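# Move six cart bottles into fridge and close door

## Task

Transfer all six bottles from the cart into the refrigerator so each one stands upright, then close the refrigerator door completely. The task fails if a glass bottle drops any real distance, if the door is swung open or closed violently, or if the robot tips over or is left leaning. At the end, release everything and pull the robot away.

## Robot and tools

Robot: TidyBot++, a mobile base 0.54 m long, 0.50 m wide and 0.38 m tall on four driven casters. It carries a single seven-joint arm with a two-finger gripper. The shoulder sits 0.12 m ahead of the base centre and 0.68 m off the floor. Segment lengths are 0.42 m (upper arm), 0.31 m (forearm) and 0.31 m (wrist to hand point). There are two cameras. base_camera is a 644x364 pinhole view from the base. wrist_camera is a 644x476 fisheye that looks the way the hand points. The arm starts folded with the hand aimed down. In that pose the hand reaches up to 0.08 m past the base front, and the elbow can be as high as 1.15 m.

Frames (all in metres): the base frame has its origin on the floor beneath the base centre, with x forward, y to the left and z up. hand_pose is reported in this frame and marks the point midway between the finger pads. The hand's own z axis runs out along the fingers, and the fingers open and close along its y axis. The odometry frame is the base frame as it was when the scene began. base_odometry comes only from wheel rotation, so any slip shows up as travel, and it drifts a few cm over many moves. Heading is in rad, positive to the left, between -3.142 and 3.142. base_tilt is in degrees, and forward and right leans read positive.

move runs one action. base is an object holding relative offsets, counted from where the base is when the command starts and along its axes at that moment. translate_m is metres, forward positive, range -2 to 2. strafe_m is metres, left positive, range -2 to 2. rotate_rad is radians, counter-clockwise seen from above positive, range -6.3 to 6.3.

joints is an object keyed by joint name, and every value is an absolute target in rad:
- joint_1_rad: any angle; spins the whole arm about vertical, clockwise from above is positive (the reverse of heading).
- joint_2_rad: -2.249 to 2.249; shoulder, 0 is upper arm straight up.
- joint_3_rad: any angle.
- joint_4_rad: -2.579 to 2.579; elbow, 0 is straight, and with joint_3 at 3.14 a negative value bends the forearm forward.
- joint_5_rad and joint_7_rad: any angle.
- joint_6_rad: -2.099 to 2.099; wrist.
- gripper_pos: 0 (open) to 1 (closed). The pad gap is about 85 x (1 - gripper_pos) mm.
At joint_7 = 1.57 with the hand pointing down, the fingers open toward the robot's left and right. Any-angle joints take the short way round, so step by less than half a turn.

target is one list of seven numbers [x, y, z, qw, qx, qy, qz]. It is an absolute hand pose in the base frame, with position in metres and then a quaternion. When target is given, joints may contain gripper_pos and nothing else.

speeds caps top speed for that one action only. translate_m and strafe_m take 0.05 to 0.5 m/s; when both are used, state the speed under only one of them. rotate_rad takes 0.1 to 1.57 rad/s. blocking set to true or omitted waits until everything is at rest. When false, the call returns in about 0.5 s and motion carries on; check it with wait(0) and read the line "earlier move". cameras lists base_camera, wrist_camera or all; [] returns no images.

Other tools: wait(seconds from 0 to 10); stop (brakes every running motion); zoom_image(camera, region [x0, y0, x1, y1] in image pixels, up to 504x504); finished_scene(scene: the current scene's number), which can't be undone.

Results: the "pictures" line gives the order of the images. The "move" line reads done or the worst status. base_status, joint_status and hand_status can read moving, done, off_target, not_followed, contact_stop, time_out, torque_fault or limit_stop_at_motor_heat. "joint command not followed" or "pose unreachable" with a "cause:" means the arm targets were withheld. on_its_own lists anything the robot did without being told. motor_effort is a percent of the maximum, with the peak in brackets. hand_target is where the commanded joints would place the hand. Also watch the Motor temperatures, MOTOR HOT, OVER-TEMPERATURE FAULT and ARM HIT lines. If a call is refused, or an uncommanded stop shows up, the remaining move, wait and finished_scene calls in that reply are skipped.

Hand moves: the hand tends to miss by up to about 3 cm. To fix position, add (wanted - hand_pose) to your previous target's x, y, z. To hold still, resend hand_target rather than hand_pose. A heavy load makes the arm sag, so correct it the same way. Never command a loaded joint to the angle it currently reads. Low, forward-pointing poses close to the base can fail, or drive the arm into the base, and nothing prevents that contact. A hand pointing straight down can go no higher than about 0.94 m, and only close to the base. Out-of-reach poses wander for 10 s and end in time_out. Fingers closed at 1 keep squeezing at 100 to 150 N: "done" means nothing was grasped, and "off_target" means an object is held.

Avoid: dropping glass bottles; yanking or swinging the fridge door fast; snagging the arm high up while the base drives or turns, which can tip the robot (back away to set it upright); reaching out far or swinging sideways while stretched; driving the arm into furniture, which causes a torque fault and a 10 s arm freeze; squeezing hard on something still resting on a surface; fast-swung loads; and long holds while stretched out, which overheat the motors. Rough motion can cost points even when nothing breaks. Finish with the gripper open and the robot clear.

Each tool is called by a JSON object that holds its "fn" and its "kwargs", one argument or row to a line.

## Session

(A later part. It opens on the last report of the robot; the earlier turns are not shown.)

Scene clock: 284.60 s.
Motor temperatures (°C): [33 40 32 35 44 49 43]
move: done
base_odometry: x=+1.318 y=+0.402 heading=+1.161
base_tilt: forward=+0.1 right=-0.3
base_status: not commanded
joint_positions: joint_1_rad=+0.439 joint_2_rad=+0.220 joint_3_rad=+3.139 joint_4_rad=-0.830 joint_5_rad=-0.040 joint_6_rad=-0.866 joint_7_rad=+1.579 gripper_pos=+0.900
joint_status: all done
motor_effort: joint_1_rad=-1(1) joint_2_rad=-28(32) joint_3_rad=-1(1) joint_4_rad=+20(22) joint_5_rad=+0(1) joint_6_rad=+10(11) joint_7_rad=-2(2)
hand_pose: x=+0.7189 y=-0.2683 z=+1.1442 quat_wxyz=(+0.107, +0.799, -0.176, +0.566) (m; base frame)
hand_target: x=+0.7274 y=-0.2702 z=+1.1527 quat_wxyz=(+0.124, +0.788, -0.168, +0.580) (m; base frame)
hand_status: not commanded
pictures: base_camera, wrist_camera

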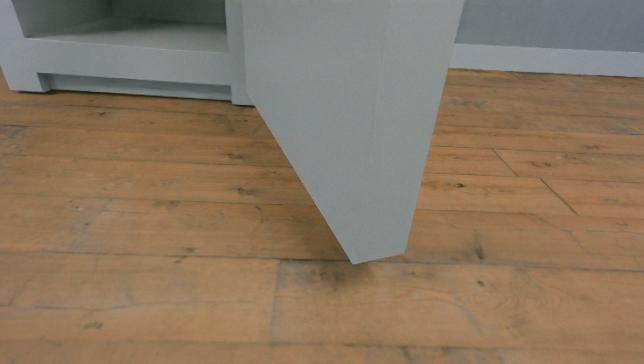

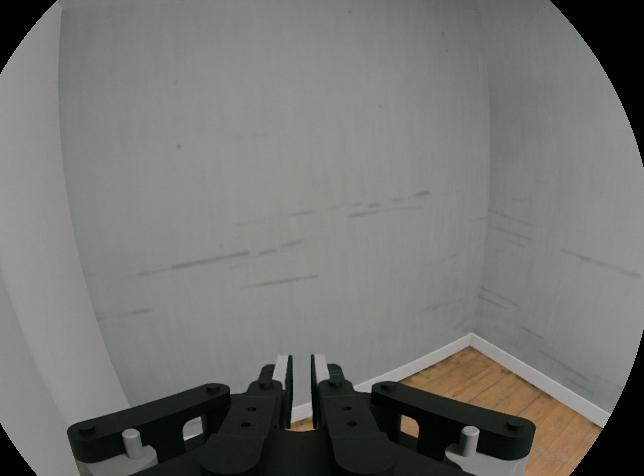

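{"fn": "move", "kwargs": {
  "base": {"strafe_m": 0.08},
  "speeds": {"strafe_m": 0.08}
}}

Scene clock: 286.63 s.
Motor temperatures (°C): [33 40 32 35 44 49 43]
move: done
base_odometry: x=+1.245 y=+0.434 heading=+1.160
base_tilt: forward=+0.1 right=-0.3
base_status: done
joint_positions: joint_1_rad=+0.429 joint_2_rad=+0.214 joint_3_rad=+3.145 joint_4_rad=-0.830 joint_5_rad=-0.021 joint_6_rad=-0.861 joint_7_rad=+1.579 gripper_pos=+0.900
joint_status: not commanded
motor_effort: joint_1_rad=-1(13) joint_2_rad=-27(31) joint_3_rad=-1(11) joint_4_rad=+20(21) joint_5_rad=+0(6) joint_6_rad=+10(10) joint_7_rad=-1(2)
hand_pose: x=+0.7168 y=-0.2683 z=+1.1490 quat_wxyz=(+0.117, +0.796, -0.172, +0.568) (m; base frame)
hand_target: x=+0.7274 y=-0.2702 z=+1.1527 quat_wxyz=(+0.124, +0.788, -0.168, +0.580) (m; base frame)
hand_status: not commanded
pictures: base_camera, wrist_camera

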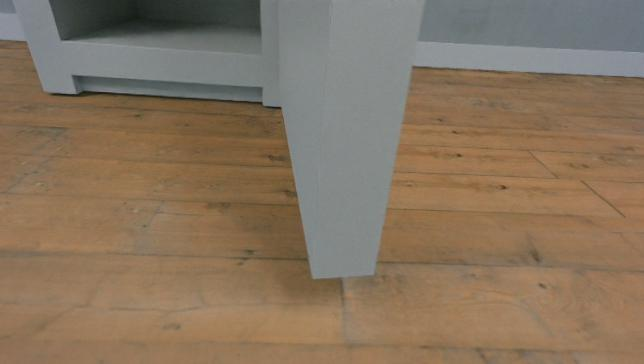

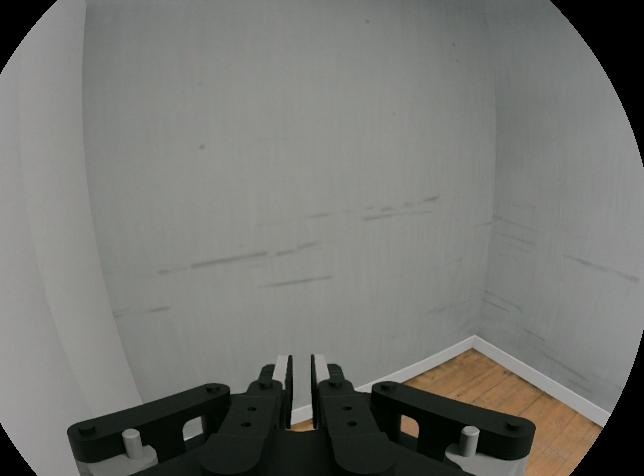

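{"fn": "move", "kwargs": {
  "base": {"strafe_m": 0.12},
  "speeds": {"strafe_m": 0.08}
}}

Scene clock: 288.80 s.
Motor temperatures (°C): [33 40 32 35 44 49 43]
move: done
base_odometry: x=+1.134 y=+0.482 heading=+1.162
base_tilt: forward=+0.1 right=-0.3
base_status: done
joint_positions: joint_1_rad=+0.428 joint_2_rad=+0.214 joint_3_rad=+3.144 joint_4_rad=-0.830 joint_5_rad=-0.021 joint_6_rad=-0.861 joint_7_rad=+1.579 gripper_pos=+0.900
joint_status: not commanded
motor_effort: joint_1_rad=+0(4) joint_2_rad=-27(30) joint_3_rad=+0(3) joint_4_rad=+20(21) joint_5_rad=+0(1) joint_6_rad=+9(10) joint_7_rad=-1(2)
hand_pose: x=+0.7173 y=-0.2674 z=+1.1490 quat_wxyz=(+0.116, +0.797, -0.171, +0.568) (m; base frame)
hand_target: x=+0.7274 y=-0.2702 z=+1.1527 quat_wxyz=(+0.124, +0.788, -0.168, +0.580) (m; base frame)
hand_status: not commanded
pictures: base_camera, wrist_camera

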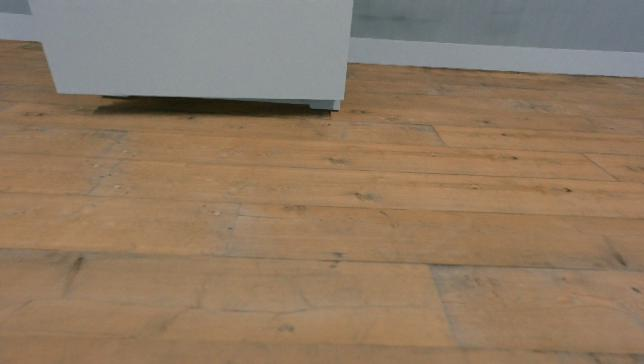

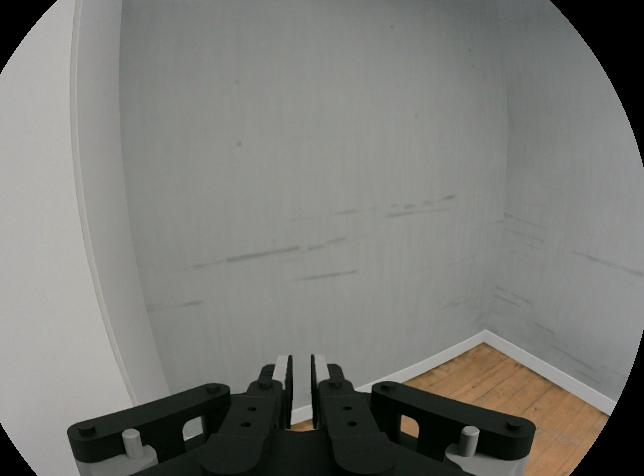

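{"fn": "move", "kwargs": {
  "joints": {"joint_1_rad": 0.75}
}}

{"fn": "zoom_image", "kwargs": {
  "camera": "base_camera",
  "region": [0, 0, 400, 200]
}}

Scene clock: 290.60 s.
Motor temperatures (°C): [33 40 32 35 44 49 43]
move: done
base_odometry: x=+1.135 y=+0.482 heading=+1.162
base_tilt: forward=+0.0 right=-0.3
base_status: not commanded
joint_positions: joint_1_rad=+0.731 joint_2_rad=+0.214 joint_3_rad=+3.145 joint_4_rad=-0.830 joint_5_rad=-0.021 joint_6_rad=-0.861 joint_7_rad=+1.579 gripper_pos=+0.900
joint_status: all done
motor_effort: joint_1_rad=+0(3) joint_2_rad=-27(28) joint_3_rad=-1(3) joint_4_rad=+20(21) joint_5_rad=+0(1) joint_6_rad=+9(10) joint_7_rad=-1(2)
hand_pose: x=+0.6098 y=-0.4342 z=+1.1490 quat_wxyz=(+0.201, +0.761, -0.290, +0.544) (m; base frame)
hand_target: x=+0.6070 y=-0.4528 z=+1.1527 quat_wxyz=(+0.217, +0.749, -0.295, +0.552) (m; base frame)
hand_status: not commanded
pictures: base_camera, wrist_camera

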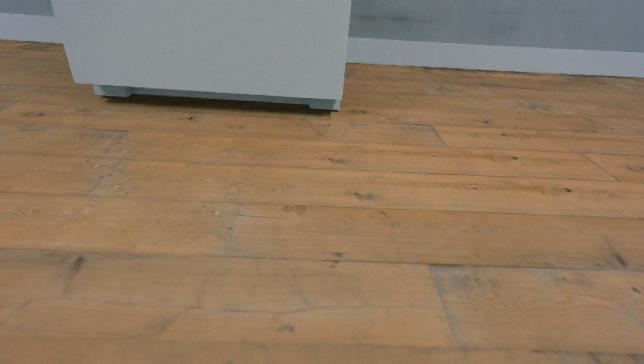

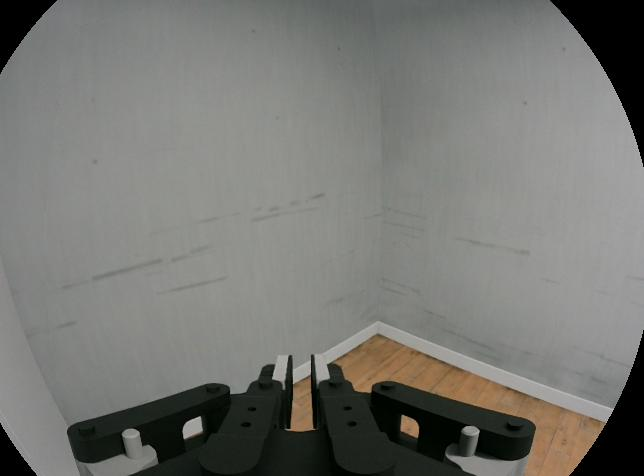

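Scaled by 1.260.

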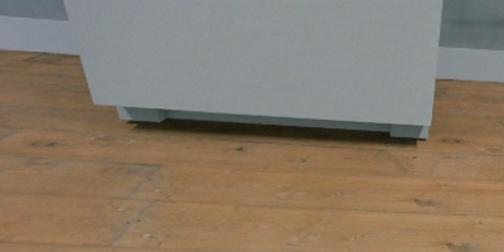

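{"fn": "wait", "kwargs": {
  "seconds": 2,
  "cameras": ["base_camera"]
}}

{"fn": "zoom_image", "kwargs": {
  "camera": "base_camera",
  "region": [0, 0, 400, 200]
}}

Scene clock: 292.73 s.
Motor temperatures (°C): [33 40 32 35 44 49 43]
base_odometry: x=+1.135 y=+0.482 heading=+1.162
base_tilt: forward=+0.1 right=-0.3
base_status: not commanded
joint_positions: joint_1_rad=+0.731 joint_2_rad=+0.214 joint_3_rad=+3.145 joint_4_rad=-0.830 joint_5_rad=-0.021 joint_6_rad=-0.861 joint_7_rad=+1.579 gripper_pos=+0.900
joint_status: all done
motor_effort: joint_1_rad=+0(3) joint_2_rad=-27(28) joint_3_rad=-1(3) joint_4_rad=+20(21) joint_5_rad=+0(1) joint_6_rad=+9(10) joint_7_rad=-1(2)
hand_pose: x=+0.6098 y=-0.4342 z=+1.1490 quat_wxyz=(+0.201, +0.761, -0.290, +0.544) (m; base frame)
hand_target: x=+0.6070 y=-0.4528 z=+1.1527 quat_wxyz=(+0.217, +0.749, -0.295, +0.552) (m; base frame)
hand_status: not commanded
wait: 2.00 s; at rest by 0.13 s
pictures: base_camera

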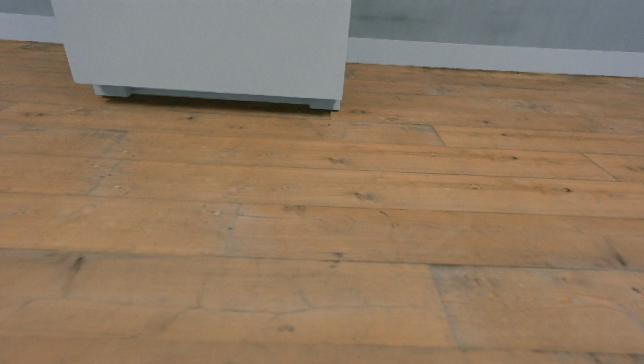

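Scaled by 1.260.

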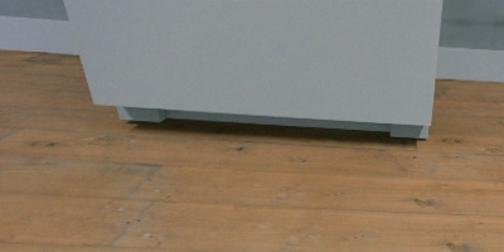

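{"fn": "move", "kwargs": {
  "joints": {"joint_1_rad": -0.1, "joint_2_rad": 0.10, "joint_4_rad": -0.95, "joint_6_rad": -0.82}
}}

Scene clock: 295.17 s.
Motor temperatures (°C): [33 40 32 34 44 49 43]
move: done
base_odometry: x=+1.135 y=+0.482 heading=+1.162
base_tilt: forward=+0.1 right=-0.3
base_status: not commanded
joint_positions: joint_1_rad=-0.079 joint_2_rad=+0.112 joint_3_rad=+3.141 joint_4_rad=-0.926 joint_5_rad=-0.021 joint_6_rad=-0.861 joint_7_rad=+1.579 gripper_pos=+0.900
joint_status: all done
motor_effort: joint_1_rad=-1(3) joint_2_rad=-23(29) joint_3_rad=-1(3) joint_4_rad=+20(21) joint_5_rad=+0(1) joint_6_rad=+9(10) joint_7_rad=-1(2)
hand_pose: x=+0.7292 y=+0.0547 z=+1.1594 quat_wxyz=(-0.031, +0.812, +0.035, +0.581) (m; base frame)
hand_target: x=+0.7280 y=+0.0625 z=+1.1651 quat_wxyz=(-0.030, +0.804, +0.040, +0.593) (m; base frame)
hand_status: not commanded
pictures: base_camera, wrist_camera

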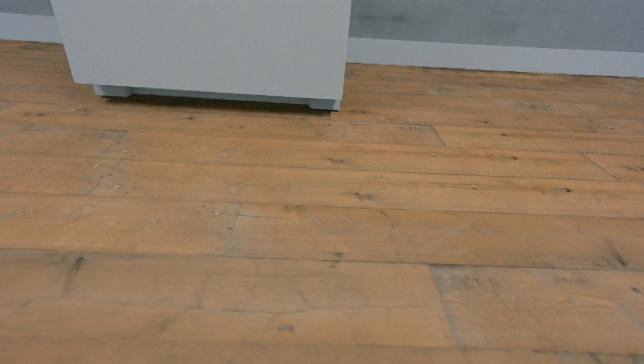

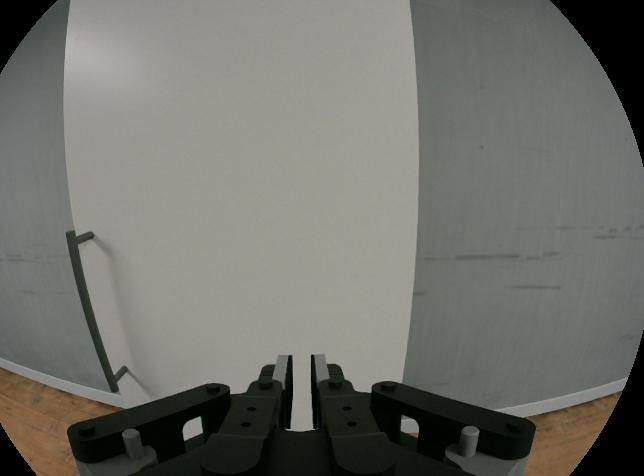

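{"fn": "move", "kwargs": {
  "base": {"translate_m": 0.20, "strafe_m": 0.20},
  "speeds": {"translate_m": 0.2}
}}

Scene clock: 297.97 s.
Motor temperatures (°C): [33 40 32 34 44 49 43]
move: done
base_odometry: x=+1.030 y=+0.745 heading=+1.162
base_tilt: forward=+0.1 right=-0.3
base_status: done
joint_positions: joint_1_rad=-0.083 joint_2_rad=+0.102 joint_3_rad=+3.142 joint_4_rad=-0.929 joint_5_rad=-0.021 joint_6_rad=-0.861 joint_7_rad=+1.579 gripper_pos=+0.900
joint_status: not commanded
motor_effort: joint_1_rad=-1(3) joint_2_rad=-23(26) joint_3_rad=-1(2) joint_4_rad=+20(21) joint_5_rad=+0(1) joint_6_rad=+10(10) joint_7_rad=-1(1)
hand_pose: x=+0.7242 y=+0.0565 z=+1.1639 quat_wxyz=(-0.032, +0.810, +0.036, +0.584) (m; base frame)
hand_target: x=+0.7280 y=+0.0625 z=+1.1651 quat_wxyz=(-0.030, +0.804, +0.040, +0.593) (m; base frame)
hand_status: not commanded
pictures: base_camera, wrist_camera

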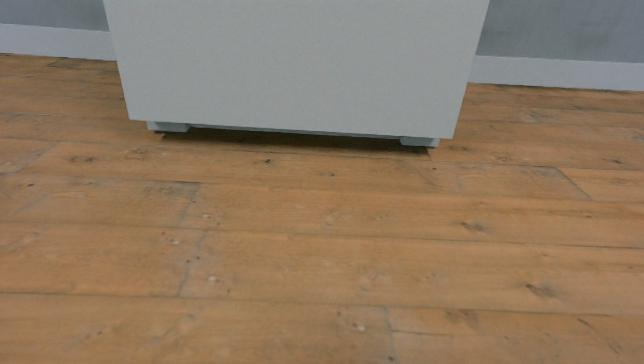

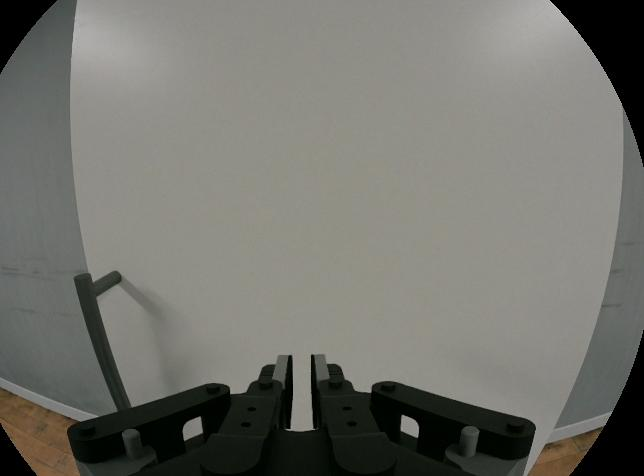

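{"fn": "move", "kwargs": {
  "base": {"translate_m": 0.07, "strafe_m": 0.03},
  "speeds": {"translate_m": 0.1},
  "cameras": ["wrist_camera"]
}}

Scene clock: 299.60 s.
Motor temperatures (°C): [33 40 32 34 44 49 43]
move: done
base_odometry: x=+1.030 y=+0.821 heading=+1.162
base_tilt: forward=+0.1 right=-0.3
base_status: done
joint_positions: joint_1_rad=-0.083 joint_2_rad=+0.097 joint_3_rad=+3.142 joint_4_rad=-0.930 joint_5_rad=-0.021 joint_6_rad=-0.861 joint_7_rad=+1.579 gripper_pos=+0.900
joint_status: not commanded
motor_effort: joint_1_rad=+0(2) joint_2_rad=-23(27) joint_3_rad=+0(2) joint_4_rad=+20(21) joint_5_rad=+0(1) joint_6_rad=+9(10) joint_7_rad=-1(2)
hand_pose: x=+0.7220 y=+0.0564 z=+1.1661 quat_wxyz=(-0.032, +0.809, +0.036, +0.586) (m; base frame)
hand_target: x=+0.7280 y=+0.0625 z=+1.1651 quat_wxyz=(-0.030, +0.804, +0.040, +0.593) (m; base frame)
hand_status: not commanded
pictures: wrist_camera

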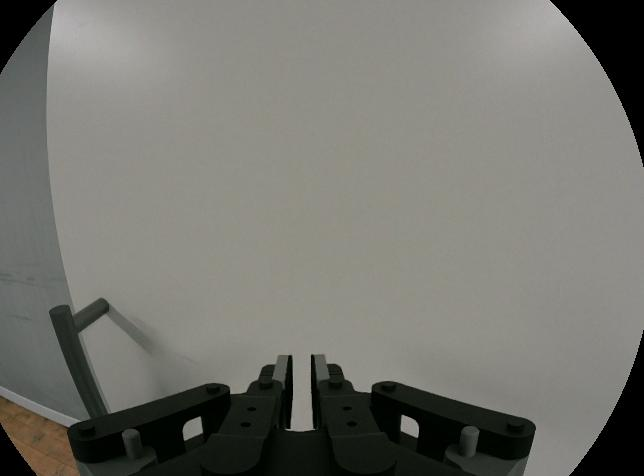

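{"fn": "move", "kwargs": {
  "base": {"translate_m": 0.06},
  "speeds": {"translate_m": 0.05},
  "cameras": ["wrist_camera"]
}}

Scene clock: 301.43 s.
Motor temperatures (°C): [33 40 32 34 44 49 43]
move: done
base_odometry: x=+1.054 y=+0.876 heading=+1.163
base_tilt: forward=+0.1 right=-0.3
base_status: done
joint_positions: joint_1_rad=-0.083 joint_2_rad=+0.096 joint_3_rad=+3.142 joint_4_rad=-0.930 joint_5_rad=-0.021 joint_6_rad=-0.861 joint_7_rad=+1.579 gripper_pos=+0.900
joint_status: not commanded
motor_effort: joint_1_rad=+0(1) joint_2_rad=-23(27) joint_3_rad=+0(2) joint_4_rad=+20(21) joint_5_rad=+1(1) joint_6_rad=+9(10) joint_7_rad=-2(2)
hand_pose: x=+0.7216 y=+0.0564 z=+1.1664 quat_wxyz=(-0.032, +0.809, +0.036, +0.586) (m; base frame)
hand_target: x=+0.7280 y=+0.0625 z=+1.1651 quat_wxyz=(-0.030, +0.804, +0.040, +0.593) (m; base frame)
hand_status: not commanded
pictures: wrist_camera

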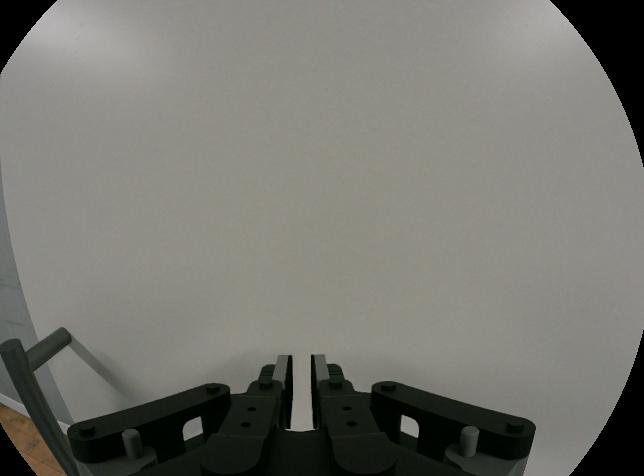

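{"fn": "move", "kwargs": {
  "base": {"translate_m": 0.04},
  "speeds": {"translate_m": 0.05},
  "cameras": ["wrist_camera"]
}}

Scene clock: 303.03 s.
Motor temperatures (°C): [33 40 32 34 44 49 43]
move: done
base_odometry: x=+1.069 y=+0.913 heading=+1.163
base_tilt: forward=+0.1 right=-0.3
base_status: done
joint_positions: joint_1_rad=-0.085 joint_2_rad=+0.068 joint_3_rad=+3.141 joint_4_rad=-0.935 joint_5_rad=-0.021 joint_6_rad=-0.860 joint_7_rad=+1.579 gripper_pos=+0.900
joint_status: not commanded
motor_effort: joint_1_rad=+0(2) joint_2_rad=-17(24) joint_3_rad=+0(2) joint_4_rad=+19(23) joint_5_rad=+0(2) joint_6_rad=+11(17) joint_7_rad=-1(1)
hand_pose: x=+0.7079 y=+0.0563 z=+1.1812 quat_wxyz=(-0.033, +0.802, +0.037, +0.596) (m; base frame)
hand_target: x=+0.7280 y=+0.0625 z=+1.1651 quat_wxyz=(-0.030, +0.804, +0.040, +0.593) (m; base frame)
hand_status: not commanded
pictures: wrist_camera

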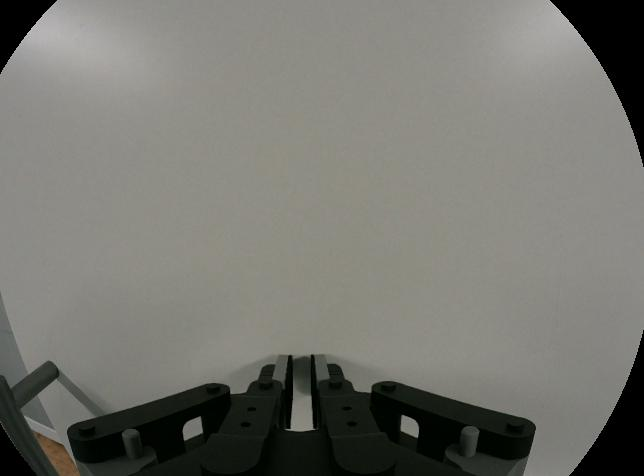

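{"fn": "move", "kwargs": {
  "base": {"translate_m": 0.025},
  "speeds": {"translate_m": 0.05},
  "cameras": ["base_camera"]
}}

{"fn": "move", "kwargs": {
  "base": {"translate_m": -0.45},
  "speeds": {"translate_m": 0.25}
}}

{"fn": "zoom_image", "kwargs": {
  "camera": "base_camera",
  "region": [60, 0, 460, 200]
}}

Scene clock: 304.27 s.
Motor temperatures (°C): [33 40 32 34 44 49 43]
move: done
base_odometry: x=+1.079 y=+0.936 heading=+1.163
base_tilt: forward=+0.1 right=-0.3
base_status: done
joint_positions: joint_1_rad=-0.088 joint_2_rad=+0.023 joint_3_rad=+3.139 joint_4_rad=-0.940 joint_5_rad=-0.021 joint_6_rad=-0.863 joint_7_rad=+1.579 gripper_pos=+0.900
joint_status: not commanded
motor_effort: joint_1_rad=+1(2) joint_2_rad=-6(17) joint_3_rad=+2(2) joint_4_rad=+18(22) joint_5_rad=+1(2) joint_6_rad=+15(21) joint_7_rad=-1(1)
hand_pose: x=+0.6850 y=+0.0579 z=+1.2033 quat_wxyz=(-0.036, +0.790, +0.039, +0.610) (m; base frame)
hand_target: x=+0.7280 y=+0.0625 z=+1.1651 quat_wxyz=(-0.030, +0.804, +0.040, +0.593) (m; base frame)
hand_status: not commanded
pictures: base_camera

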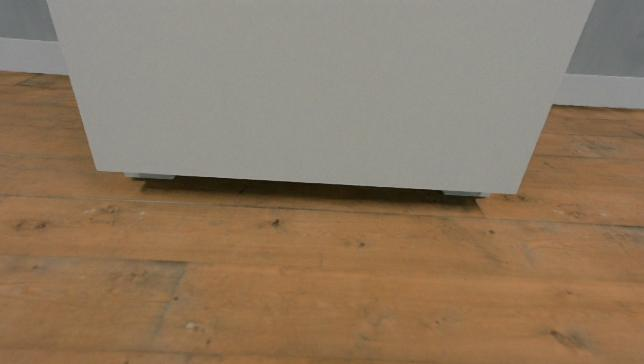

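Scene clock: 306.93 s.
Motor temperatures (°C): [32 40 32 34 44 49 43]
move: done
base_odometry: x=+0.900 y=+0.523 heading=+1.163
base_tilt: forward=+0.0 right=-0.3
base_status: done
joint_positions: joint_1_rad=-0.089 joint_2_rad=+0.096 joint_3_rad=+3.139 joint_4_rad=-0.947 joint_5_rad=-0.021 joint_6_rad=-0.853 joint_7_rad=+1.579 gripper_pos=+0.900
joint_status: not commanded
motor_effort: joint_1_rad=-1(3) joint_2_rad=-23(29) joint_3_rad=-1(3) joint_4_rad=+19(23) joint_5_rad=+0(1) joint_6_rad=+10(14) joint_7_rad=-1(2)
hand_pose: x=+0.7229 y=+0.0613 z=+1.1596 quat_wxyz=(-0.035, +0.811, +0.039, +0.582) (m; base frame)
hand_target: x=+0.7280 y=+0.0625 z=+1.1651 quat_wxyz=(-0.030, +0.804, +0.040, +0.593) (m; base frame)
hand_status: not commanded
pictures: base_camera, wrist_camera

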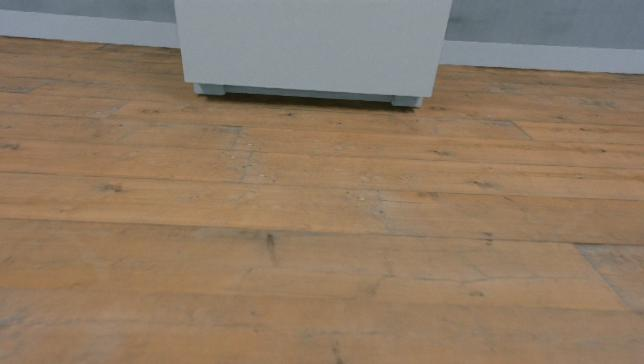

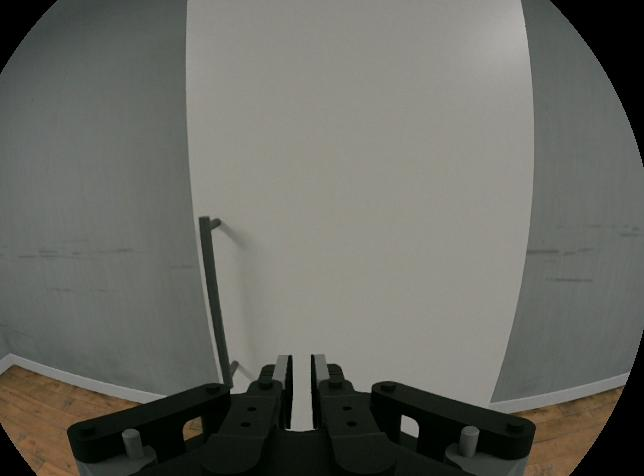

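Scaled by 1.260.

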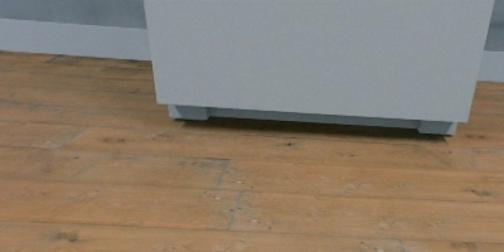

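{"fn": "finished_scene", "kwargs": {
  "scene": 1
}}

The scene is finished: the task was done.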